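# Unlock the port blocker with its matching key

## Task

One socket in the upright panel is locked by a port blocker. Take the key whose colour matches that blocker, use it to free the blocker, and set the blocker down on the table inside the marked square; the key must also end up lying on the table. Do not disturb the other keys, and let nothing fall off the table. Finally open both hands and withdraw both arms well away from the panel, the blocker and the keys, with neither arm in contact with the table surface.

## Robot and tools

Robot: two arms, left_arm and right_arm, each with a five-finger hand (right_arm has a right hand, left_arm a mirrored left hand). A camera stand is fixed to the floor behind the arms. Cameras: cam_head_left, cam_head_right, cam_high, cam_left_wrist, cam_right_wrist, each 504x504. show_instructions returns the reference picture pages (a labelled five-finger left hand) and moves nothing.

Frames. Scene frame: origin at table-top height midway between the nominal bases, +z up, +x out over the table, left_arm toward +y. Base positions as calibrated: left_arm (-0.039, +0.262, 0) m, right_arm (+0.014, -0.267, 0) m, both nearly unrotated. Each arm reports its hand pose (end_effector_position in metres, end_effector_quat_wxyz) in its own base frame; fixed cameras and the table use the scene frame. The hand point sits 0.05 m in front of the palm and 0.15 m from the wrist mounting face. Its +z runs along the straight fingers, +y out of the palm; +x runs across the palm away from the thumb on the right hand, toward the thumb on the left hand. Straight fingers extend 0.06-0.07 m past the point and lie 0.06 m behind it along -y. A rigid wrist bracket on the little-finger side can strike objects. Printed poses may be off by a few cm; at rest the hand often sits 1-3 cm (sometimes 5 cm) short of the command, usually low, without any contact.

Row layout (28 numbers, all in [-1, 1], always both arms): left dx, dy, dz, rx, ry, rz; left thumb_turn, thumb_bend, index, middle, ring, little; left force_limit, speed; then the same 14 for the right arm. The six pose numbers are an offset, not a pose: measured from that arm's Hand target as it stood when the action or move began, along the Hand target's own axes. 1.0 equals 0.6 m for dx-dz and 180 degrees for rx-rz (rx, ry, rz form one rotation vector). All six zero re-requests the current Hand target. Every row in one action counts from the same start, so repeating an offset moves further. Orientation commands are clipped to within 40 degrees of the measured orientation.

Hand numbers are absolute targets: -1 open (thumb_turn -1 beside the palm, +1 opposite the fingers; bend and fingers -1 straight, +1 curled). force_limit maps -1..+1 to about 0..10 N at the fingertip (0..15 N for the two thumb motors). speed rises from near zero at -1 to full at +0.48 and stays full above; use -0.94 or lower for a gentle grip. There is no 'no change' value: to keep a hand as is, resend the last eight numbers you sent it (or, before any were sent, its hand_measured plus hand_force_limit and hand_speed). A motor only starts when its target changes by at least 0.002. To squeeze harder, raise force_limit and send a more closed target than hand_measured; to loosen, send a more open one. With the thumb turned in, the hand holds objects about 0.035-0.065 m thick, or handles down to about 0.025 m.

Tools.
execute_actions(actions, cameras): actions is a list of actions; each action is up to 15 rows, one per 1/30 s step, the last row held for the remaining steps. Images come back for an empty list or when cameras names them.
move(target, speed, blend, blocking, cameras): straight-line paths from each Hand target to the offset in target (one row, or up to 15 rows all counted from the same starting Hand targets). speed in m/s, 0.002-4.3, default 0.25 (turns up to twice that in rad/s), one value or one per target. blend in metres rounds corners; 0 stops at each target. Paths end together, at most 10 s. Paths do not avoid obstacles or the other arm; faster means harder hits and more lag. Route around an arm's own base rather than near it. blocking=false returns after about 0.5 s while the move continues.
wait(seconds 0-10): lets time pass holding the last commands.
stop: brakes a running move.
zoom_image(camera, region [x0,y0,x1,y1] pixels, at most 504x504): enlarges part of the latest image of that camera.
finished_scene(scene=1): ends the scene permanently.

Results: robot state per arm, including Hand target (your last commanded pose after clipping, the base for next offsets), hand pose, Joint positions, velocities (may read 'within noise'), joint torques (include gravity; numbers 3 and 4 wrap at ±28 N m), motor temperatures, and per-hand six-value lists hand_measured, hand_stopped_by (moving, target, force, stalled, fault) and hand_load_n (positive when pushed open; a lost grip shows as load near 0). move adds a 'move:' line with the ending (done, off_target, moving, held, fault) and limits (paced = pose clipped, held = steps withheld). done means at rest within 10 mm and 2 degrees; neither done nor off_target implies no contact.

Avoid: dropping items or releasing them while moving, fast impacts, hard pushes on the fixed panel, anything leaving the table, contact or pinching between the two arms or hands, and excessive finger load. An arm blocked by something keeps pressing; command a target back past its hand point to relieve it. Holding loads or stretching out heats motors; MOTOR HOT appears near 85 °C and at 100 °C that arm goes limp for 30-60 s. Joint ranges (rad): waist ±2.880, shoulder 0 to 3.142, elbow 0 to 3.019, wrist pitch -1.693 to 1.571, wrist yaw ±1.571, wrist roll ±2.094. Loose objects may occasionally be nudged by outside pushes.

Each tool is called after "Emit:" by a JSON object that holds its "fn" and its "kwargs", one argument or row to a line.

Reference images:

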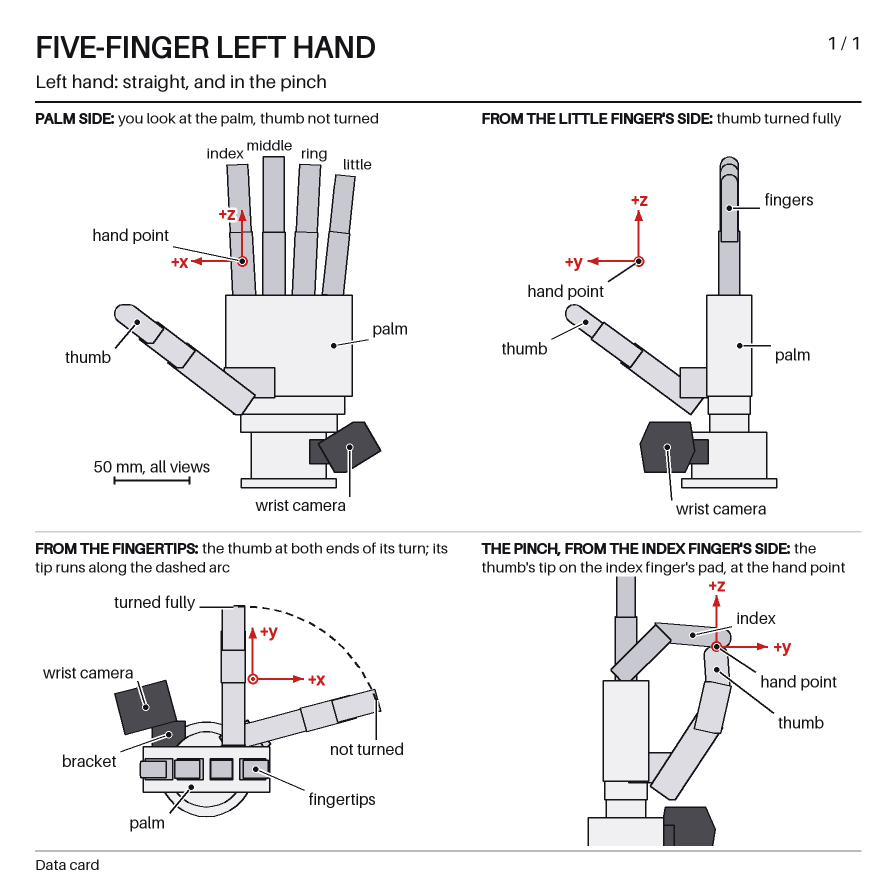

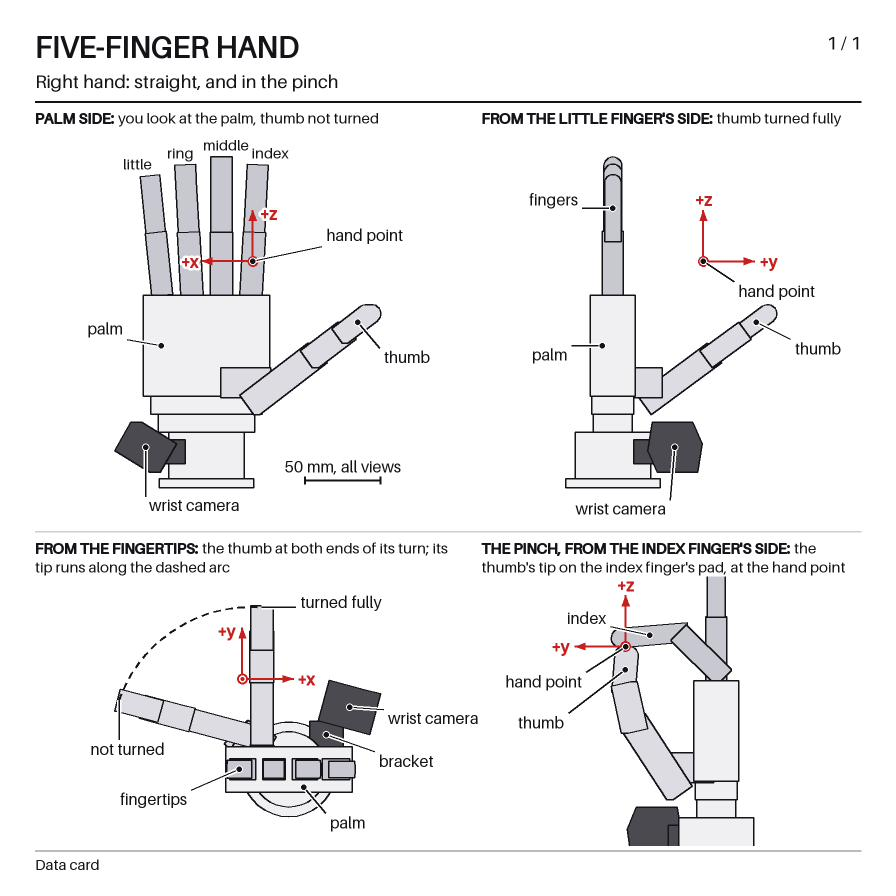

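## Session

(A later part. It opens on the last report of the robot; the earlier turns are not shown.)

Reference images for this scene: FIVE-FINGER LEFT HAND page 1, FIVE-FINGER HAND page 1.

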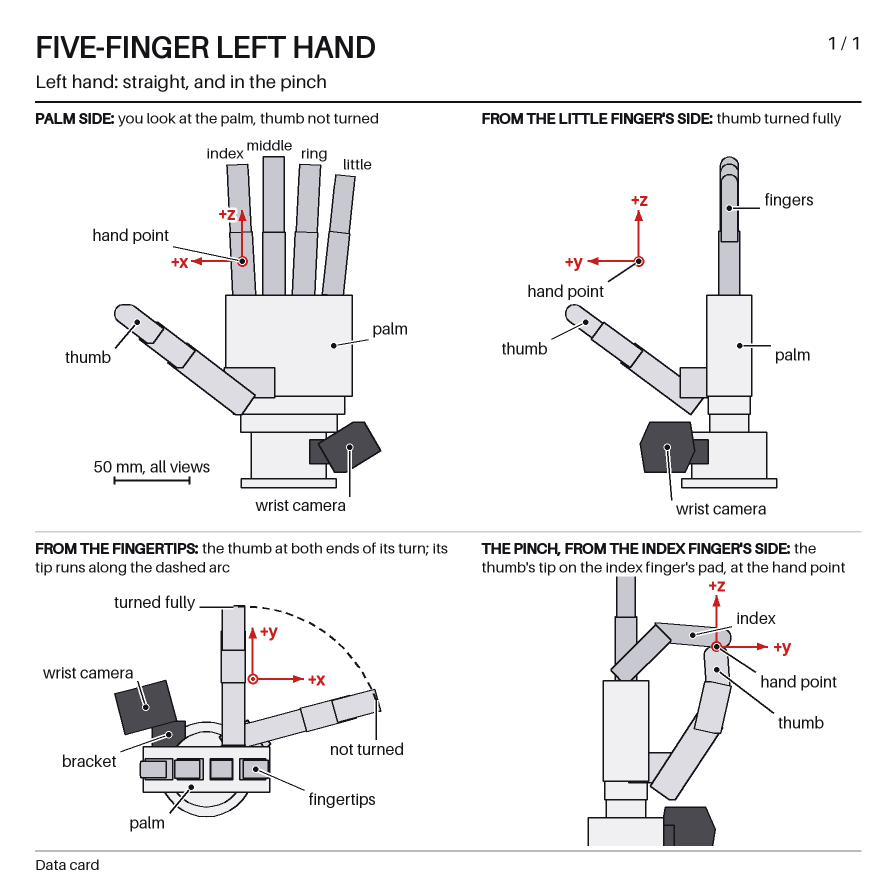

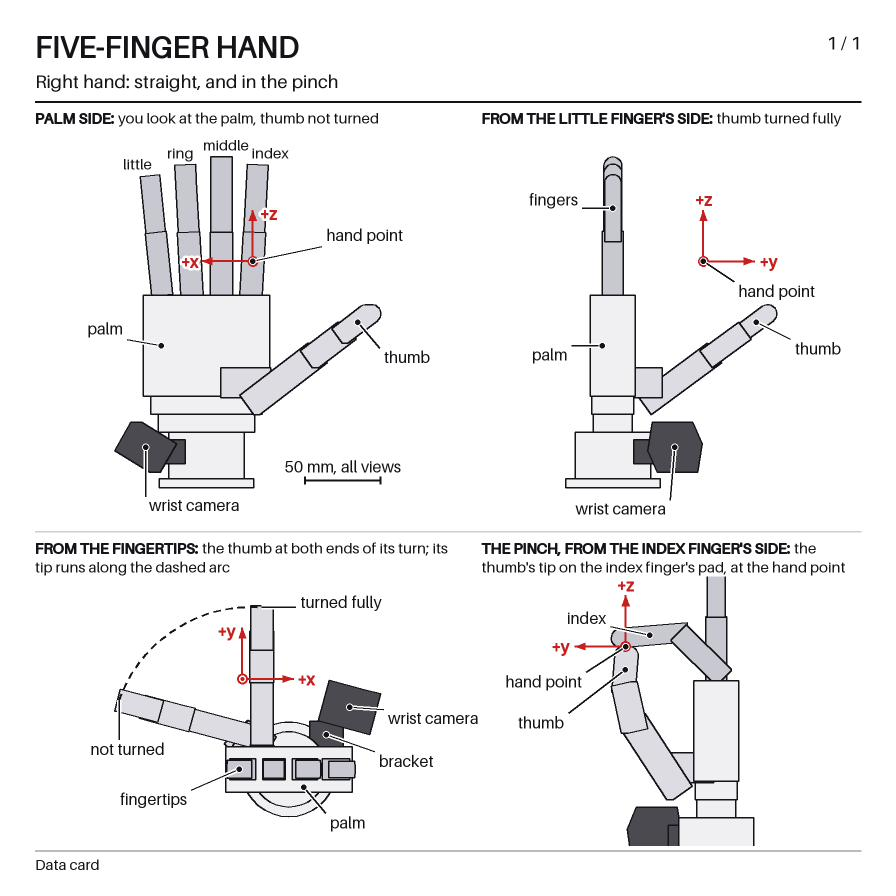

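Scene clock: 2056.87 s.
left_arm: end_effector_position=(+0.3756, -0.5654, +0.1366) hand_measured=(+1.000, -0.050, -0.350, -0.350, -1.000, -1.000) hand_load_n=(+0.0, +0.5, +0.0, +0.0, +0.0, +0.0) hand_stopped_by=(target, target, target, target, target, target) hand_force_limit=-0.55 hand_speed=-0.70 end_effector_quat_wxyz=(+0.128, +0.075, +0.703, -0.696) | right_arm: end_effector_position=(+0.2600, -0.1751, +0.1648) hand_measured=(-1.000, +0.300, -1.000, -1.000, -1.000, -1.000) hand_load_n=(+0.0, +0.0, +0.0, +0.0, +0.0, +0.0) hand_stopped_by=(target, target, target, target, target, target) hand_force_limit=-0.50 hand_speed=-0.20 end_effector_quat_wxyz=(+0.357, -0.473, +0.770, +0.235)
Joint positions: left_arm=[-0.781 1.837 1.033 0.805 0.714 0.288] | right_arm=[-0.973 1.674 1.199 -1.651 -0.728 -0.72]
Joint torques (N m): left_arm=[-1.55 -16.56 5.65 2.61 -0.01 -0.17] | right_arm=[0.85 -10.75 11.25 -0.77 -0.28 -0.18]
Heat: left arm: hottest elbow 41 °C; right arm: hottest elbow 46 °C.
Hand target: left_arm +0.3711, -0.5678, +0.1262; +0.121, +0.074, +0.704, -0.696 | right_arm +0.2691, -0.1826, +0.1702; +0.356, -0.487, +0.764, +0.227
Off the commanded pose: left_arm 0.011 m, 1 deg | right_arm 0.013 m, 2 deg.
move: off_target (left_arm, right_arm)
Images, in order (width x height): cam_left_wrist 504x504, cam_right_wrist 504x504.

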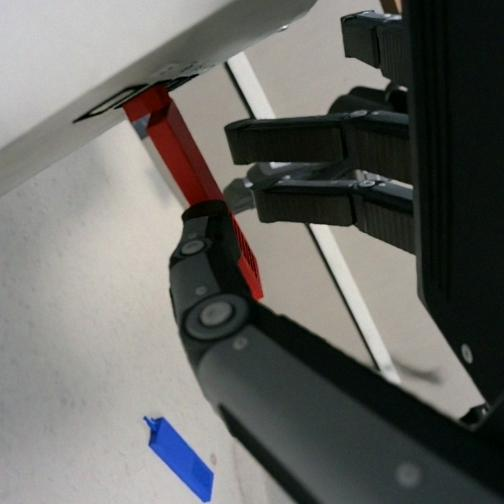

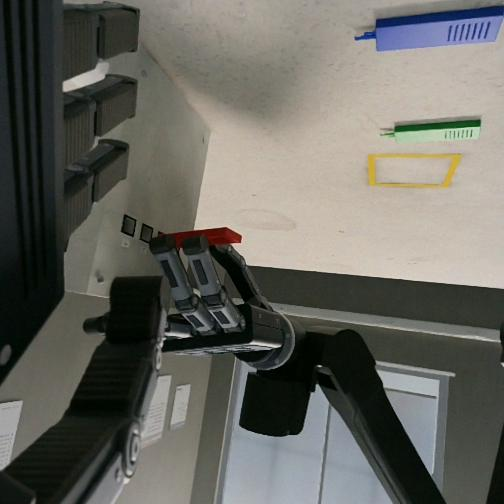

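Emit:
{"fn": "zoom_image", "kwargs": {
  "camera": "cam_left_wrist",
  "region": [100, 60, 300, 310]
}}

Emit:
{"fn": "zoom_image", "kwargs": {
  "camera": "cam_right_wrist",
  "region": [110, 200, 270, 320]
}}

Scaled by 2.016 from the camera's 504x504 image, which has a finer 720x720 frame.

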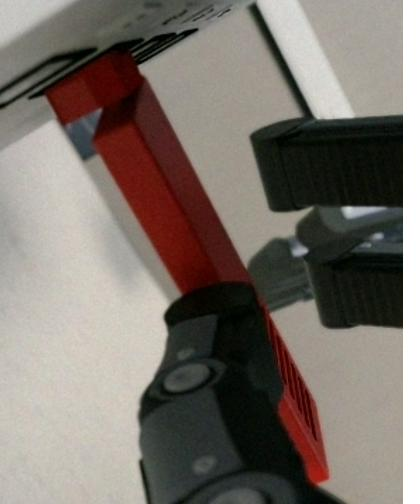

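Scaled by 3.150 from the camera's 504x504 image, which has a finer 720x720 frame.

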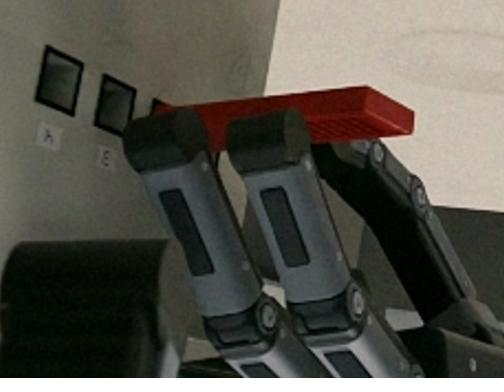

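Emit:
{"fn": "move", "kwargs": {
  "target": [0, 0, 0, 0, 0, 0, 1, -0.05, 0.3, 0.3, -1, -1, -0.3, -0.92, 0, 0, 0, 0, 0, 0, -1, 0.3, -1, -1, -1, -1, -0.5, -0.2],
  "speed": 0.03,
  "cameras": ["cam_left_wrist", "cam_right_wrist", "cam_head_left"]
}}

Emit:
{"fn": "zoom_image", "kwargs": {
  "camera": "cam_left_wrist",
  "region": [100, 60, 300, 310]
}}

Emit:
{"fn": "zoom_image", "kwargs": {
  "camera": "cam_right_wrist",
  "region": [110, 200, 270, 320]
}}

Scene clock: 2066.83 s.
left_arm: end_effector_position=(+0.3756, -0.5654, +0.1366) hand_measured=(+1.000, -0.052, -0.112, -0.060, -1.000, -1.000) hand_load_n=(+0.0, +3.5, +2.5, +5.0, +0.0, +0.0) hand_stopped_by=(target, target, force, force, target, target) hand_force_limit=-0.30 hand_speed=-0.92 end_effector_quat_wxyz=(+0.128, +0.075, +0.703, -0.696) | right_arm: end_effector_position=(+0.2600, -0.1751, +0.1648) hand_measured=(-1.000, +0.300, -1.000, -1.000, -1.000, -1.000) hand_load_n=(+0.0, +0.0, +0.0, +0.0, +0.0, +0.0) hand_stopped_by=(target, target, target, target, target, target) hand_force_limit=-0.50 hand_speed=-0.20 end_effector_quat_wxyz=(+0.357, -0.473, +0.770, +0.235)
Joint positions: left_arm=[-0.781 1.837 1.033 0.805 0.714 0.288] | right_arm=[-0.973 1.674 1.199 -1.651 -0.728 -0.72]
Joint torques (N m): left_arm=[-1.44 -16.5 5.68 2.62 -0.01 -0.15] | right_arm=[1.61 -9.41 11.21 -0.68 -0.29 -0.16]
Heat: left arm: hottest elbow 40 °C; right arm: hottest elbow 46 °C.
Hand target: left_arm +0.3711, -0.5678, +0.1262; +0.121, +0.074, +0.704, -0.696 | right_arm +0.2691, -0.1826, +0.1702; +0.356, -0.487, +0.764, +0.227
Off the commanded pose: left_arm 0.012 m, 1 deg | right_arm 0.013 m, 2 deg.
move: off_target (left_arm, right_arm)
Images, in order (width x height): cam_head_left 504x504, cam_left_wrist 504x504, cam_right_wrist 504x504.

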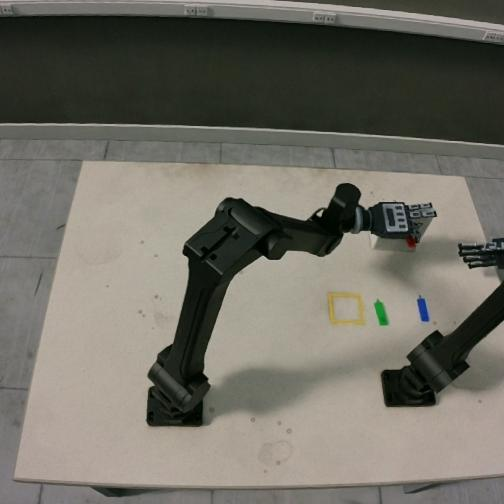

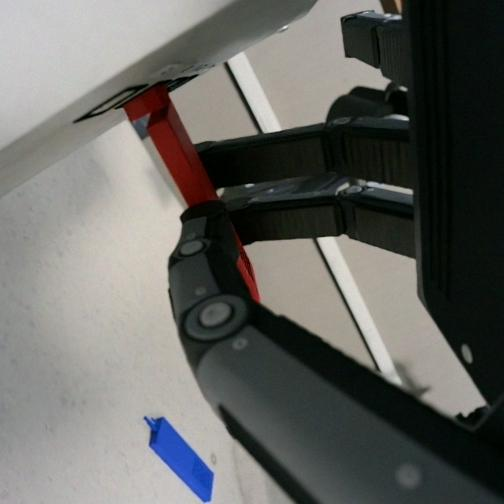

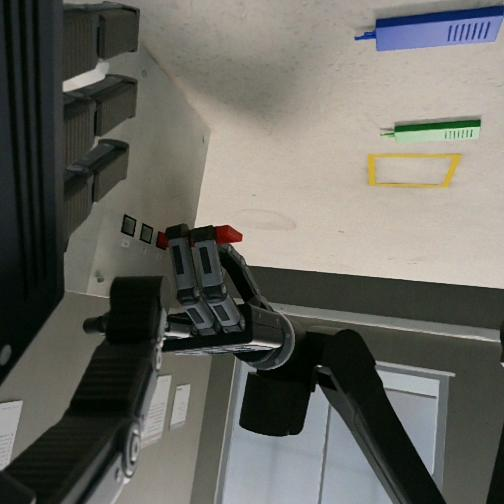

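Scaled by 2.016 from the camera's 504x504 image, which has a finer 720x720 frame.

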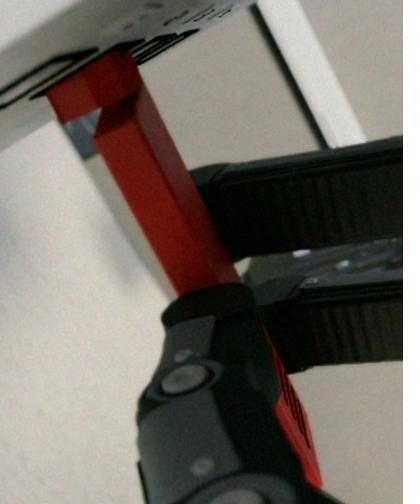

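Scaled by 3.150 from the camera's 504x504 image, which has a finer 720x720 frame.

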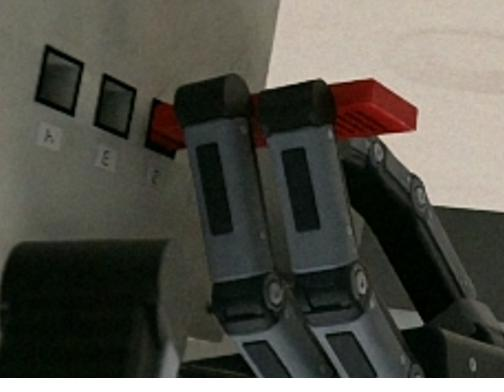

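Emit:
{"fn": "move", "kwargs": {
  "target": [0.0122, -0.0252, -0.0105, 0, 0, 0, 1, -0.05, 0.3, 0.3, -1, -1, -0.3, -0.92, 0, 0, 0, 0, 0, 0, -1, 0.3, -1, -1, -1, -1, -0.5, -0.2],
  "speed": 0.02,
  "cameras": ["cam_left_wrist", "cam_right_wrist"]
}}

Scene clock: 2087.70 s.
left_arm: end_effector_position=(+0.3663, -0.5609, +0.1382) hand_measured=(+1.000, -0.052, -0.112, -0.060, -1.000, -1.000) hand_load_n=(+0.0, +1.0, +0.0, +4.5, +0.0, +0.0) hand_stopped_by=(target, target, force, force, target, target) hand_force_limit=-0.30 hand_speed=-0.92 end_effector_quat_wxyz=(+0.127, +0.075, +0.704, -0.695) | right_arm: end_effector_position=(+0.2600, -0.1751, +0.1648) hand_measured=(-1.000, +0.300, -1.000, -1.000, -1.000, -1.000) hand_load_n=(+0.0, +0.0, +0.0, +0.0, +0.0, +0.0) hand_stopped_by=(target, target, target, target, target, target) hand_force_limit=-0.50 hand_speed=-0.20 end_effector_quat_wxyz=(+0.357, -0.473, +0.770, +0.235)
Joint positions: left_arm=[-0.787 1.814 1.006 0.805 0.709 0.288] | right_arm=[-0.973 1.674 1.199 -1.651 -0.728 -0.72]
Joint torques (N m): left_arm=[-1.67 -18.37 5.42 2 -0.13 -0.17] | right_arm=[1.73 -10.46 11.41 -0.9 -0.32 -0.14]
Heat: left arm: hottest elbow 39 °C; right arm: hottest elbow 46 °C.
Hand target: left_arm +0.3594, -0.5624, +0.1390; +0.121, +0.074, +0.704, -0.696 | right_arm +0.2691, -0.1826, +0.1702; +0.356, -0.487, +0.764, +0.227
Off the commanded pose: left_arm 0.007 m, 1 deg | right_arm 0.013 m, 2 deg.
move: off_target (right_arm)
Images, in order (width x height): cam_left_wrist 504x504, cam_right_wrist 504x504.

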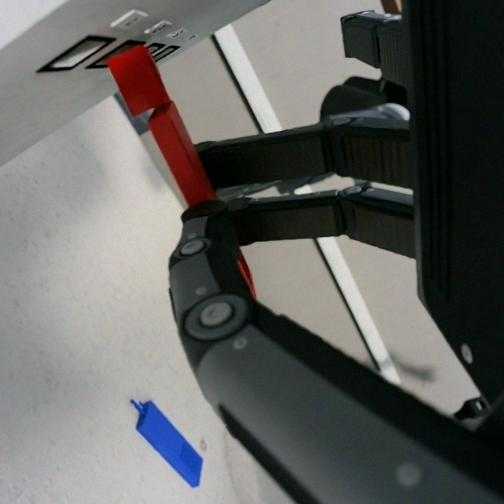

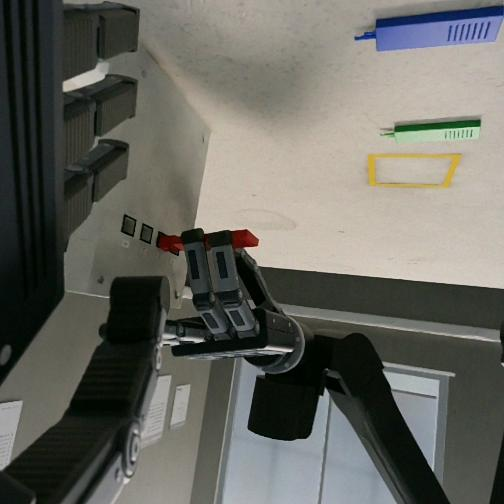

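Emit:
{"fn": "zoom_image", "kwargs": {
  "camera": "cam_left_wrist",
  "region": [60, 20, 300, 310]
}}

Emit:
{"fn": "zoom_image", "kwargs": {
  "camera": "cam_right_wrist",
  "region": [110, 200, 270, 320]
}}

Scaled by 1.738 from the camera's 504x504 image, which has a finer 720x720 frame.

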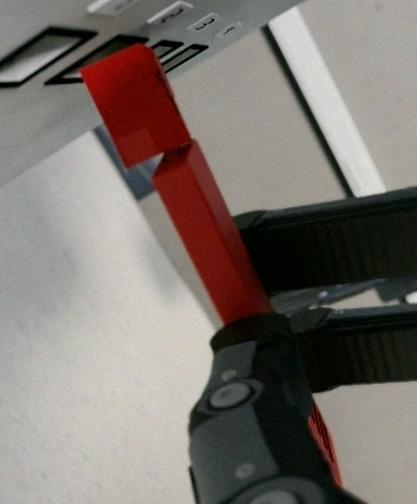

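Scaled by 3.150 from the camera's 504x504 image, which has a finer 720x720 frame.

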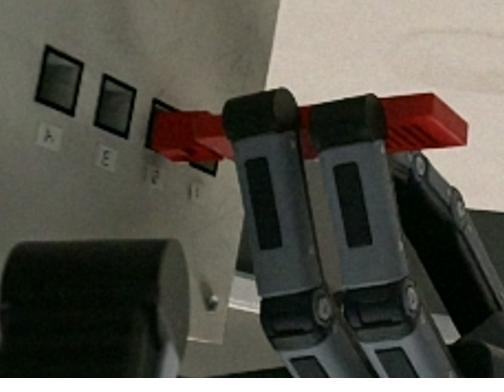

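Emit:
{"fn": "move", "kwargs": {
  "target": [0.032, -0.0091, -0.0022, 0, 0, 0, 1, -0.05, 0.33, 0.3, -1, -1, -0.4, -0.92, 0, 0, 0, 0, 0, 0, -1, 0.3, -1, -1, -1, -1, -0.5, -0.2],
  "speed": 0.02,
  "cameras": ["cam_left_wrist", "cam_right_wrist"]
}}

Emit:
{"fn": "zoom_image", "kwargs": {
  "camera": "cam_left_wrist",
  "region": [60, 20, 300, 310]
}}

Emit:
{"fn": "zoom_image", "kwargs": {
  "camera": "cam_right_wrist",
  "region": [110, 200, 270, 320]
}}

Scene clock: 2097.40 s.
left_arm: end_effector_position=(+0.3460, -0.5602, +0.1350) hand_measured=(+1.000, -0.050, +0.238, -0.060, -1.000, -1.000) hand_load_n=(+0.0, +0.5, +5.0, +0.0, +0.0, +0.0) hand_stopped_by=(target, target, force, force, target, target) hand_force_limit=-0.40 hand_speed=-0.92 end_effector_quat_wxyz=(+0.123, +0.072, +0.709, -0.691) | right_arm: end_effector_position=(+0.2600, -0.1751, +0.1648) hand_measured=(-1.000, +0.300, -1.000, -1.000, -1.000, -1.000) hand_load_n=(+0.0, +0.0, +0.0, +0.0, +0.0, +0.0) hand_stopped_by=(target, target, target, target, target, target) hand_force_limit=-0.50 hand_speed=-0.20 end_effector_quat_wxyz=(+0.357, -0.473, +0.770, +0.235)
Joint positions: left_arm=[-0.815 1.787 0.964 0.805 0.681 0.288] | right_arm=[-0.973 1.674 1.199 -1.651 -0.728 -0.72]
Joint torques (N m): left_arm=[-1.79 -17.79 5.34 2.59 -0.14 -0.16] | right_arm=[1.79 -10.46 11.29 -0.7 -0.3 -0.14]
Heat: left arm: hottest elbow 39 °C; right arm: hottest elbow 46 °C.
Hand target: left_arm +0.3395, -0.5624, +0.1389; +0.121, +0.074, +0.704, -0.696 | right_arm +0.2691, -0.1826, +0.1702; +0.356, -0.487, +0.764, +0.227
Off the commanded pose: left_arm 0.008 m, 1 deg | right_arm 0.013 m, 2 deg.
move: off_target (right_arm)
Images, in order (width x height): cam_left_wrist 504x504, cam_right_wrist 504x504.

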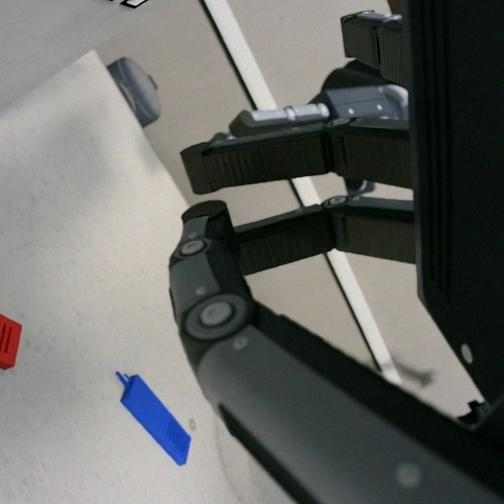

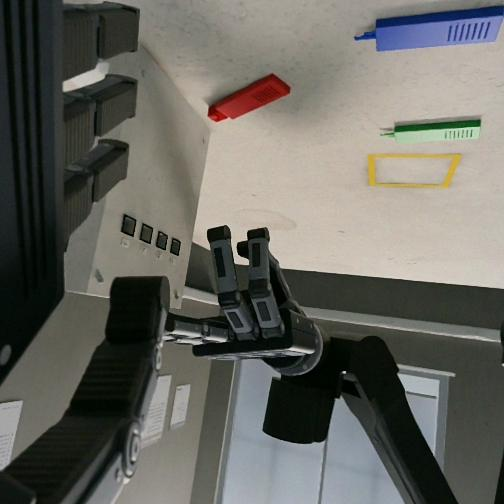

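Scaled by 1.738 from the camera's 504x504 image, which has a finer 720x720 frame.

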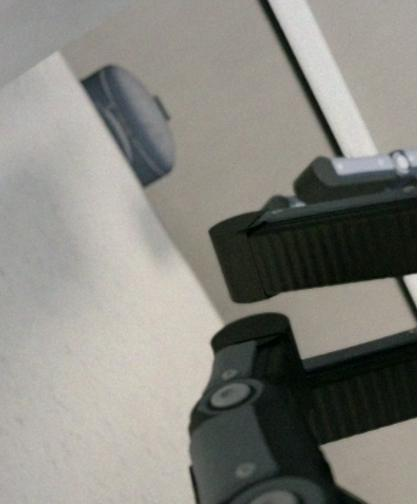

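Scaled by 3.150 from the camera's 504x504 image, which has a finer 720x720 frame.

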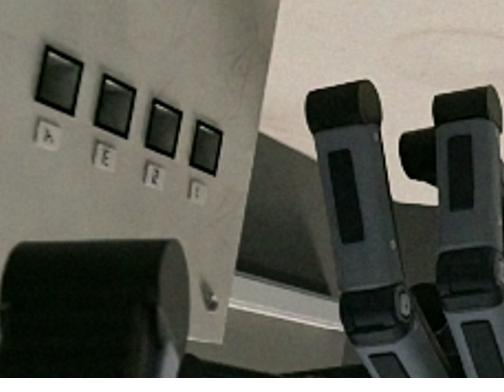

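Emit:
{"fn": "zoom_image", "kwargs": {
  "camera": "cam_right_wrist",
  "region": [190, 50, 310, 150]
}}

Emit:
{"fn": "execute_actions", "kwargs": {
  "actions": []
}}

Scaled by 4.200 from the camera's 504x504 image, which has a finer 720x720 frame.

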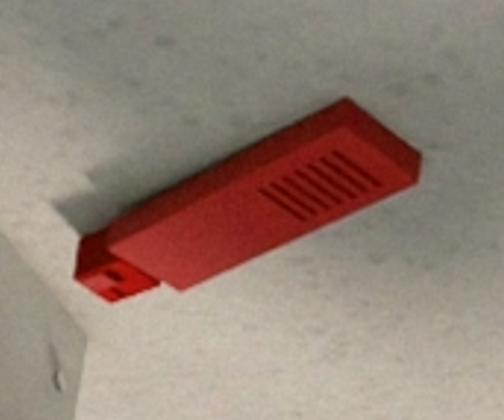

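Scene clock: 2099.27 s.
left_arm: end_effector_position=(+0.3460, -0.5602, +0.1350) hand_measured=(+1.000, -0.050, +0.238, -0.060, -1.000, -1.000) hand_load_n=(+0.0, +1.0, +4.5, +0.0, +0.0, +0.0) hand_stopped_by=(target, target, force, force, target, target) hand_force_limit=-0.40 hand_speed=-0.92 end_effector_quat_wxyz=(+0.123, +0.072, +0.709, -0.691) | right_arm: end_effector_position=(+0.2600, -0.1751, +0.1648) hand_measured=(-1.000, +0.300, -1.000, -1.000, -1.000, -1.000) hand_load_n=(+0.0, +0.0, +0.0, +0.0, +0.0, +0.0) hand_stopped_by=(target, target, target, target, target, target) hand_force_limit=-0.50 hand_speed=-0.20 end_effector_quat_wxyz=(+0.357, -0.473, +0.770, +0.235)
Joint positions: left_arm=[-0.815 1.787 0.964 0.805 0.681 0.288] | right_arm=[-0.973 1.674 1.199 -1.651 -0.728 -0.72]
Joint velocities: within noise
Joint torques (N m): left_arm=[-1.67 -17.85 5.31 2.61 -0.15 -0.16] | right_arm=[0.67 -9.76 11.33 -0.95 -0.36 -0.19]
Motor temperatures (°C): left_arm=[25 37 39 23 24 21] | right_arm=[22 25 46 24 26 22]
Heat: left arm: hottest elbow 39 °C; right arm: hottest elbow 46 °C.
Hand target: left_arm +0.3395, -0.5624, +0.1389; +0.121, +0.074, +0.704, -0.696 | right_arm +0.2691, -0.1826, +0.1702; +0.356, -0.487, +0.764, +0.227
Off the commanded pose: left_arm 0.008 m, 1 deg | right_arm 0.013 m, 2 deg.

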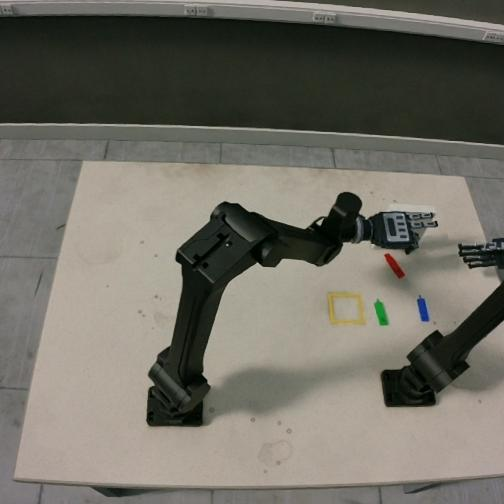

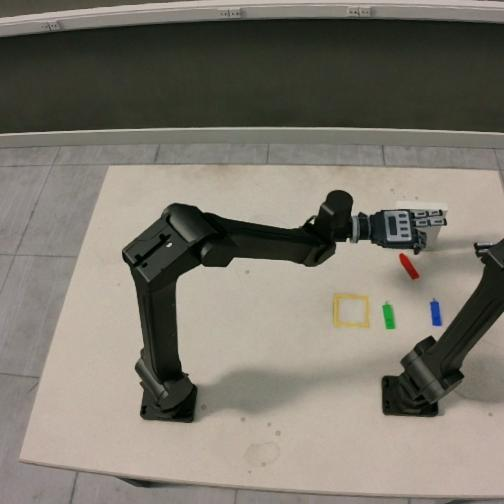

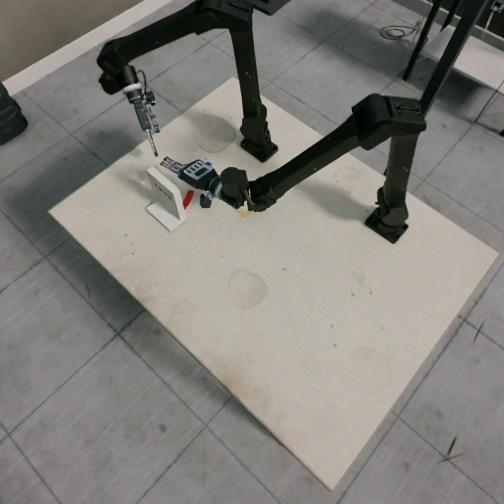

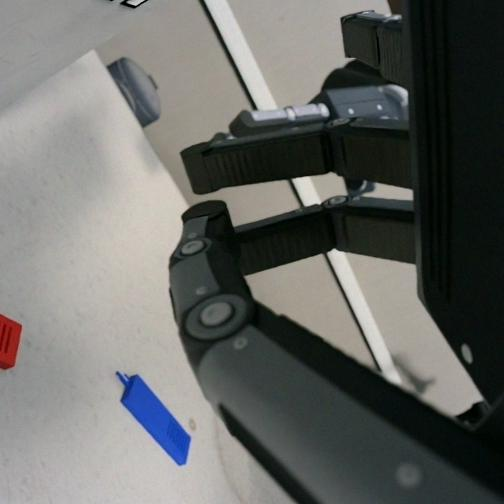

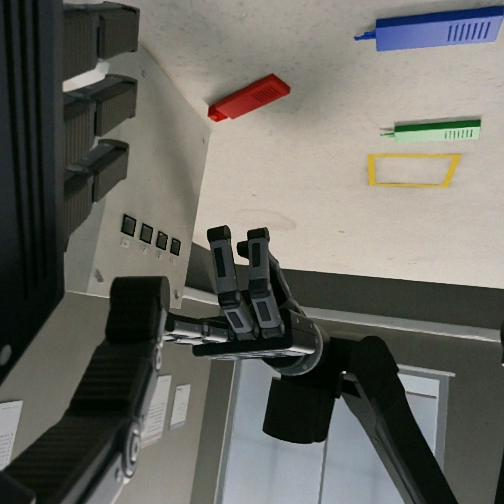

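Emit:
{"fn": "zoom_image", "kwargs": {
  "camera": "cam_head_left",
  "region": [320, 230, 440, 330]
}}

Emit:
{"fn": "zoom_image", "kwargs": {
  "camera": "cam_head_right",
  "region": [320, 230, 440, 330]
}}

Emit:
{"fn": "zoom_image", "kwargs": {
  "camera": "cam_high",
  "region": [130, 140, 280, 260]
}}

Scaled by 4.200 from the camera's 504x504 image, which has a finer 720x720 frame.

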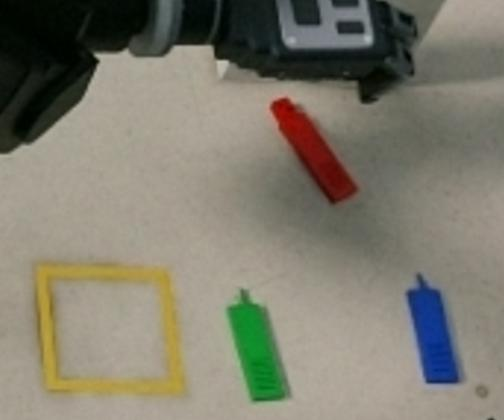

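Scaled by 4.200 from the camera's 504x504 image, which has a finer 720x720 frame.

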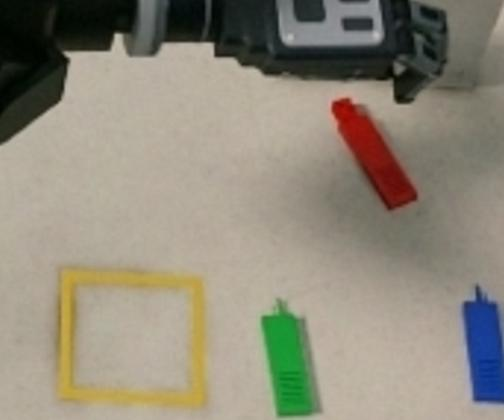

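Scaled by 3.360 from the camera's 504x504 image, which has a finer 720x720 frame.

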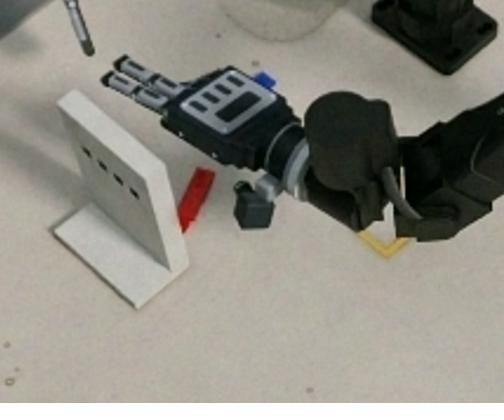

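Emit:
{"fn": "move", "kwargs": {
  "target": [-0.003, -0.0165, 0.0233, -0.1013, -0.0269, -0.0039, 1, -0.6, -0.35, -0.35, -1, -1, -0.4, -0.5, 0, 0, 0, 0, 0, 0, -1, 0.3, -1, -1, -1, -1, -0.5, -0.2],
  "speed": 0.06,
  "cameras": ["cam_left_wrist", "cam_right_wrist", "cam_head_left"]
}}

Scene clock: 2150.53 s.
left_arm: end_effector_position=(+0.3350, -0.5625, +0.1276) hand_measured=(+1.000, -0.600, -0.350, -0.350, -1.000, -1.000) hand_load_n=(+0.0, +0.0, +0.0, +0.0, +0.0, +0.0) hand_stopped_by=(target, target, target, target, target, target) hand_force_limit=-0.40 hand_speed=-0.50 end_effector_quat_wxyz=(+0.147, +0.008, +0.808, -0.570) | right_arm: end_effector_position=(+0.2600, -0.1751, +0.1648) hand_measured=(-1.000, +0.300, -1.000, -1.000, -1.000, -1.000) hand_load_n=(+0.0, +0.0, +0.0, +0.0, +0.0, -0.5) hand_stopped_by=(target, target, target, target, target, target) hand_force_limit=-0.50 hand_speed=-0.20 end_effector_quat_wxyz=(+0.357, -0.473, +0.770, +0.235)
Joint positions: left_arm=[-0.911 1.67 1.038 0.295 0.397 0.397] | right_arm=[-0.973 1.674 1.199 -1.651 -0.728 -0.72]
Joint torques (N m): left_arm=[-1.79 -17.14 10.19 1.43 -0.07 0.08] | right_arm=[1.73 -10.34 11.23 -0.99 -0.28 -0.19]
Heat: left arm: hottest elbow 37 °C; right arm: hottest elbow 46 °C.
Hand target: left_arm +0.3396, -0.5764, +0.1490; +0.157, +0.020, +0.800, -0.579 | right_arm +0.2691, -0.1826, +0.1702; +0.356, -0.487, +0.764, +0.227
Off the commanded pose: left_arm 0.026 m, 2 deg | right_arm 0.013 m, 2 deg.
move: off_target (left_arm, right_arm)
Images, in order (width x height): cam_head_left 504x504, cam_left_wrist 504x504, cam_right_wrist 504x504.

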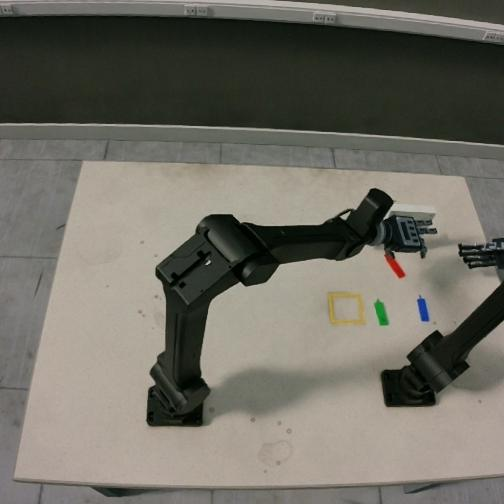

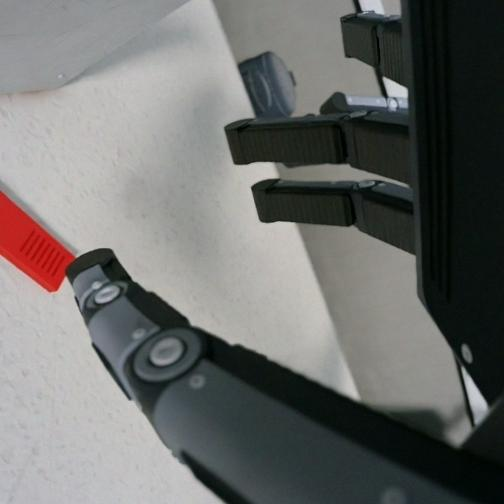

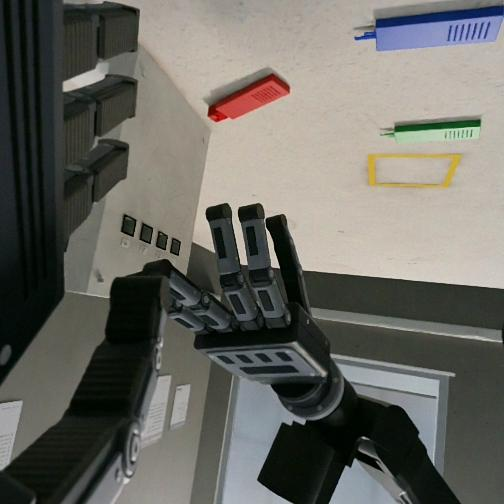

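Emit:
{"fn": "move", "kwargs": {
  "target": [0.0257, 0.0922, 0.0528, 0, 0, 0, 1, -0.6, -0.35, -0.35, -1, -1, -0.4, -0.5, 0, 0, 0, 0, 0, 0, -1, 0.3, -1, -1, -1, -1, -0.5, -0.2],
  "speed": 0.06,
  "cameras": ["cam_left_wrist", "cam_right_wrist", "cam_head_left"]
}}

Scene clock: 2157.77 s.
left_arm: end_effector_position=(+0.3404, -0.5760, +0.0793) hand_measured=(+1.000, -0.600, -0.350, -0.350, -1.000, -1.000) hand_load_n=(+0.0, +0.0, -0.5, +0.0, +0.0, +0.0) hand_stopped_by=(target, target, target, target, target, target) hand_force_limit=-0.40 hand_speed=-0.50 end_effector_quat_wxyz=(+0.148, +0.009, +0.808, -0.570) | right_arm: end_effector_position=(+0.2600, -0.1751, +0.1648) hand_measured=(-1.000, +0.300, -1.000, -1.000, -1.000, -1.000) hand_load_n=(+0.0, +0.0, +0.0, +0.0, +0.0, +0.0) hand_stopped_by=(target, target, target, target, target, target) hand_force_limit=-0.50 hand_speed=-0.20 end_effector_quat_wxyz=(+0.357, -0.473, +0.770, +0.235)
Joint positions: left_arm=[-0.919 1.786 1.038 0.411 0.388 0.397] | right_arm=[-0.973 1.674 1.199 -1.651 -0.728 -0.72]
Joint torques (N m): left_arm=[-1.85 -16.32 8.43 2.71 -0.07 0.06] | right_arm=[1.79 -10.81 11.28 -0.68 -0.27 -0.1]
Heat: left arm: hottest elbow 38 °C; right arm: hottest elbow 46 °C.
Hand target: left_arm +0.3440, -0.5900, +0.0850; +0.157, +0.020, +0.800, -0.579 | right_arm +0.2691, -0.1826, +0.1702; +0.356, -0.487, +0.764, +0.227
Off the commanded pose: left_arm 0.016 m, 2 deg | right_arm 0.013 m, 2 deg.
move: off_target (left_arm, right_arm)
Images, in order (width x height): cam_head_left 504x504, cam_left_wrist 504x504, cam_right_wrist 504x504.

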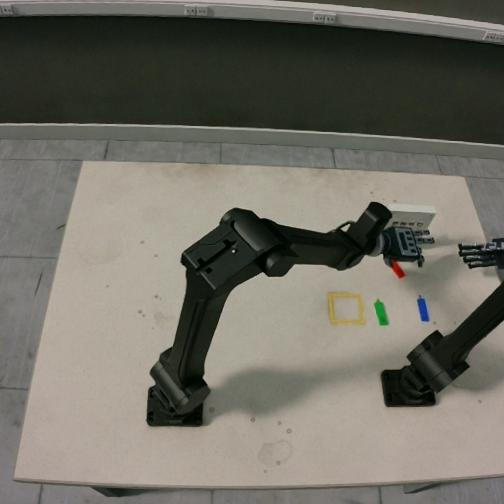

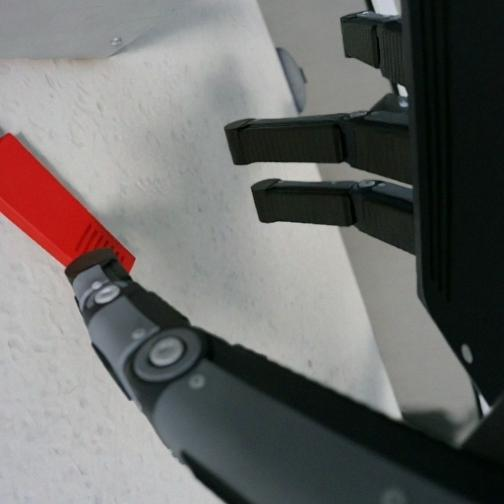

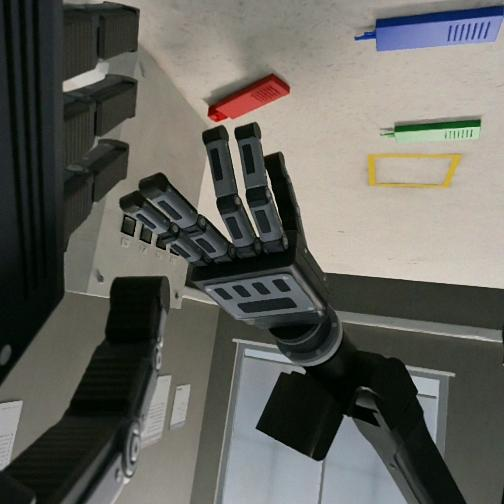

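Emit:
{"fn": "zoom_image", "kwargs": {
  "camera": "cam_head_left",
  "region": [360, 190, 450, 290]
}}

Emit:
{"fn": "zoom_image", "kwargs": {
  "camera": "cam_head_right",
  "region": [360, 190, 450, 290]
}}

Scaled by 5.040 from the camera's 504x504 image, which has a finer 720x720 frame.

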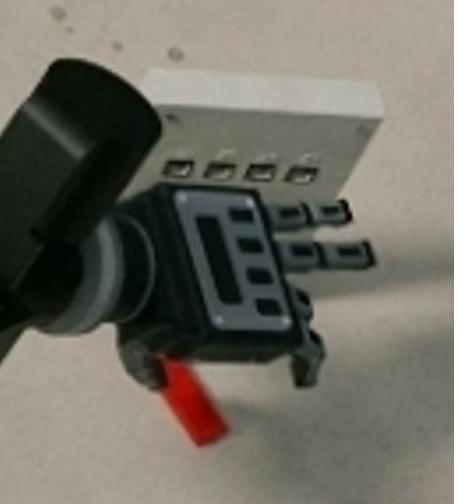

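This scene's latest camera images include none from cam_head_right. They are from: cam_head_left, cam_left_wrist, cam_right_wrist. cam_head_right's image comes with the result of a call that names it in "cameras".

Emit:
{"fn": "move", "kwargs": {
  "target": [0.016, 0.0537, 0.0164, 0, 0, 0, 1, -0.5, -0.35, -0.35, -1, -1, -0.4, -0.5, 0, 0, 0, 0, 0, 0, -1, 0.3, -1, -1, -1, -1, -0.5, -0.2],
  "speed": 0.04,
  "cameras": ["cam_left_wrist", "cam_right_wrist", "cam_head_left"]
}}

Emit:
{"fn": "zoom_image", "kwargs": {
  "camera": "cam_head_left",
  "region": [360, 190, 450, 290]
}}

Emit:
{"fn": "zoom_image", "kwargs": {
  "camera": "cam_right_wrist",
  "region": [100, 40, 320, 240]
}}

Scene clock: 2183.07 s.
left_arm: end_effector_position=(+0.3455, -0.5827, +0.0550) hand_measured=(+1.000, -0.500, -0.350, -0.350, -1.000, -1.000) hand_load_n=(+0.0, +0.0, +0.0, +0.0, +0.0, +0.0) hand_stopped_by=(target, target, target, target, target, target) hand_force_limit=-0.40 hand_speed=-0.50 end_effector_quat_wxyz=(+0.153, +0.011, +0.802, -0.577) | right_arm: end_effector_position=(+0.2600, -0.1751, +0.1648) hand_measured=(-1.000, +0.300, -1.000, -1.000, -1.000, -1.000) hand_load_n=(+0.0, +0.0, +0.0, +0.0, +0.0, +0.0) hand_stopped_by=(target, target, target, target, target, target) hand_force_limit=-0.50 hand_speed=-0.20 end_effector_quat_wxyz=(+0.357, -0.473, +0.770, +0.235)
Joint positions: left_arm=[-0.919 1.852 1.038 0.498 0.388 0.397] | right_arm=[-0.973 1.674 1.199 -1.651 -0.728 -0.72]
Joint torques (N m): left_arm=[-1.73 -16.73 6.67 2.71 -0.07 0.06] | right_arm=[0.85 -10.93 11.22 -0.68 -0.27 -0.21]
Heat: left arm: hottest elbow 39 °C; right arm: hottest elbow 46 °C.
Hand target: left_arm +0.3439, -0.5901, +0.0498; +0.157, +0.020, +0.800, -0.579 | right_arm +0.2691, -0.1826, +0.1702; +0.356, -0.487, +0.764, +0.227
Off the commanded pose: left_arm 0.009 m, 1 deg | right_arm 0.013 m, 2 deg.
move: off_target (right_arm)
Images, in order (width x height): cam_head_left 504x504, cam_left_wrist 504x504, cam_right_wrist 504x504.

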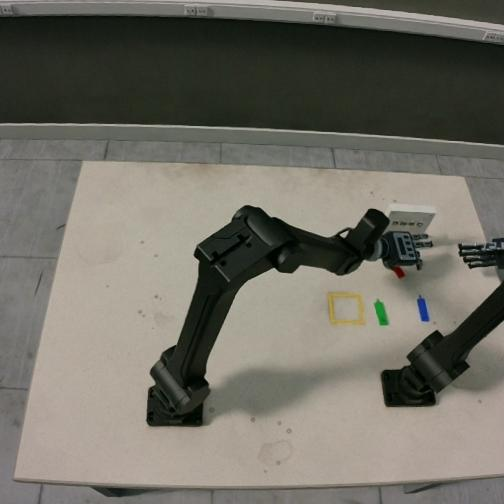

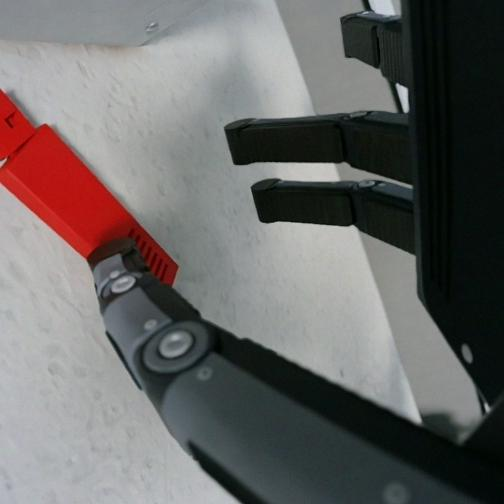

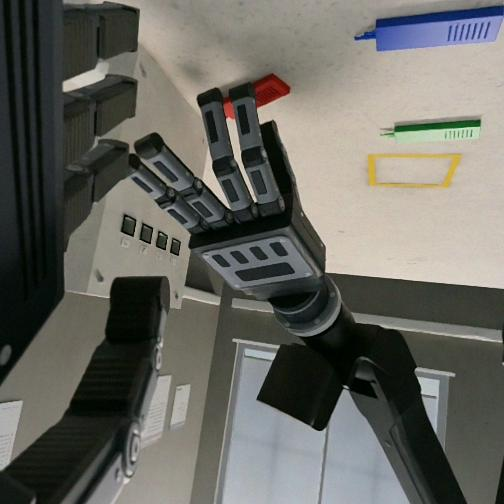

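Scaled by 5.040 from the camera's 504x504 image, which has a finer 720x720 frame.

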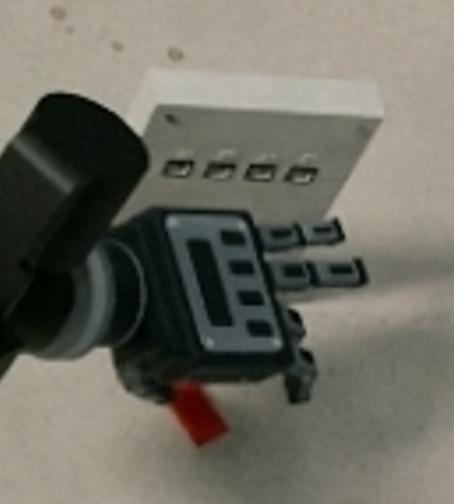

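Scaled by 2.291 from the camera's 504x504 image, which has a finer 720x720 frame.

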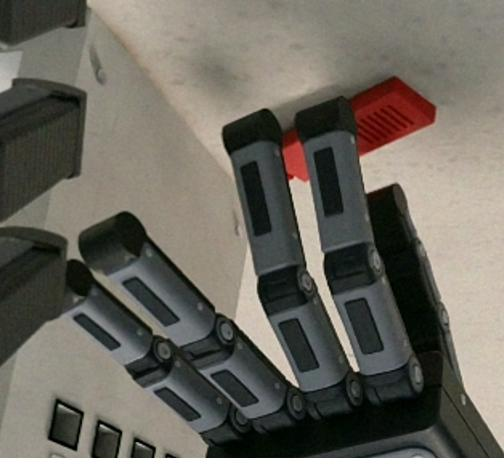

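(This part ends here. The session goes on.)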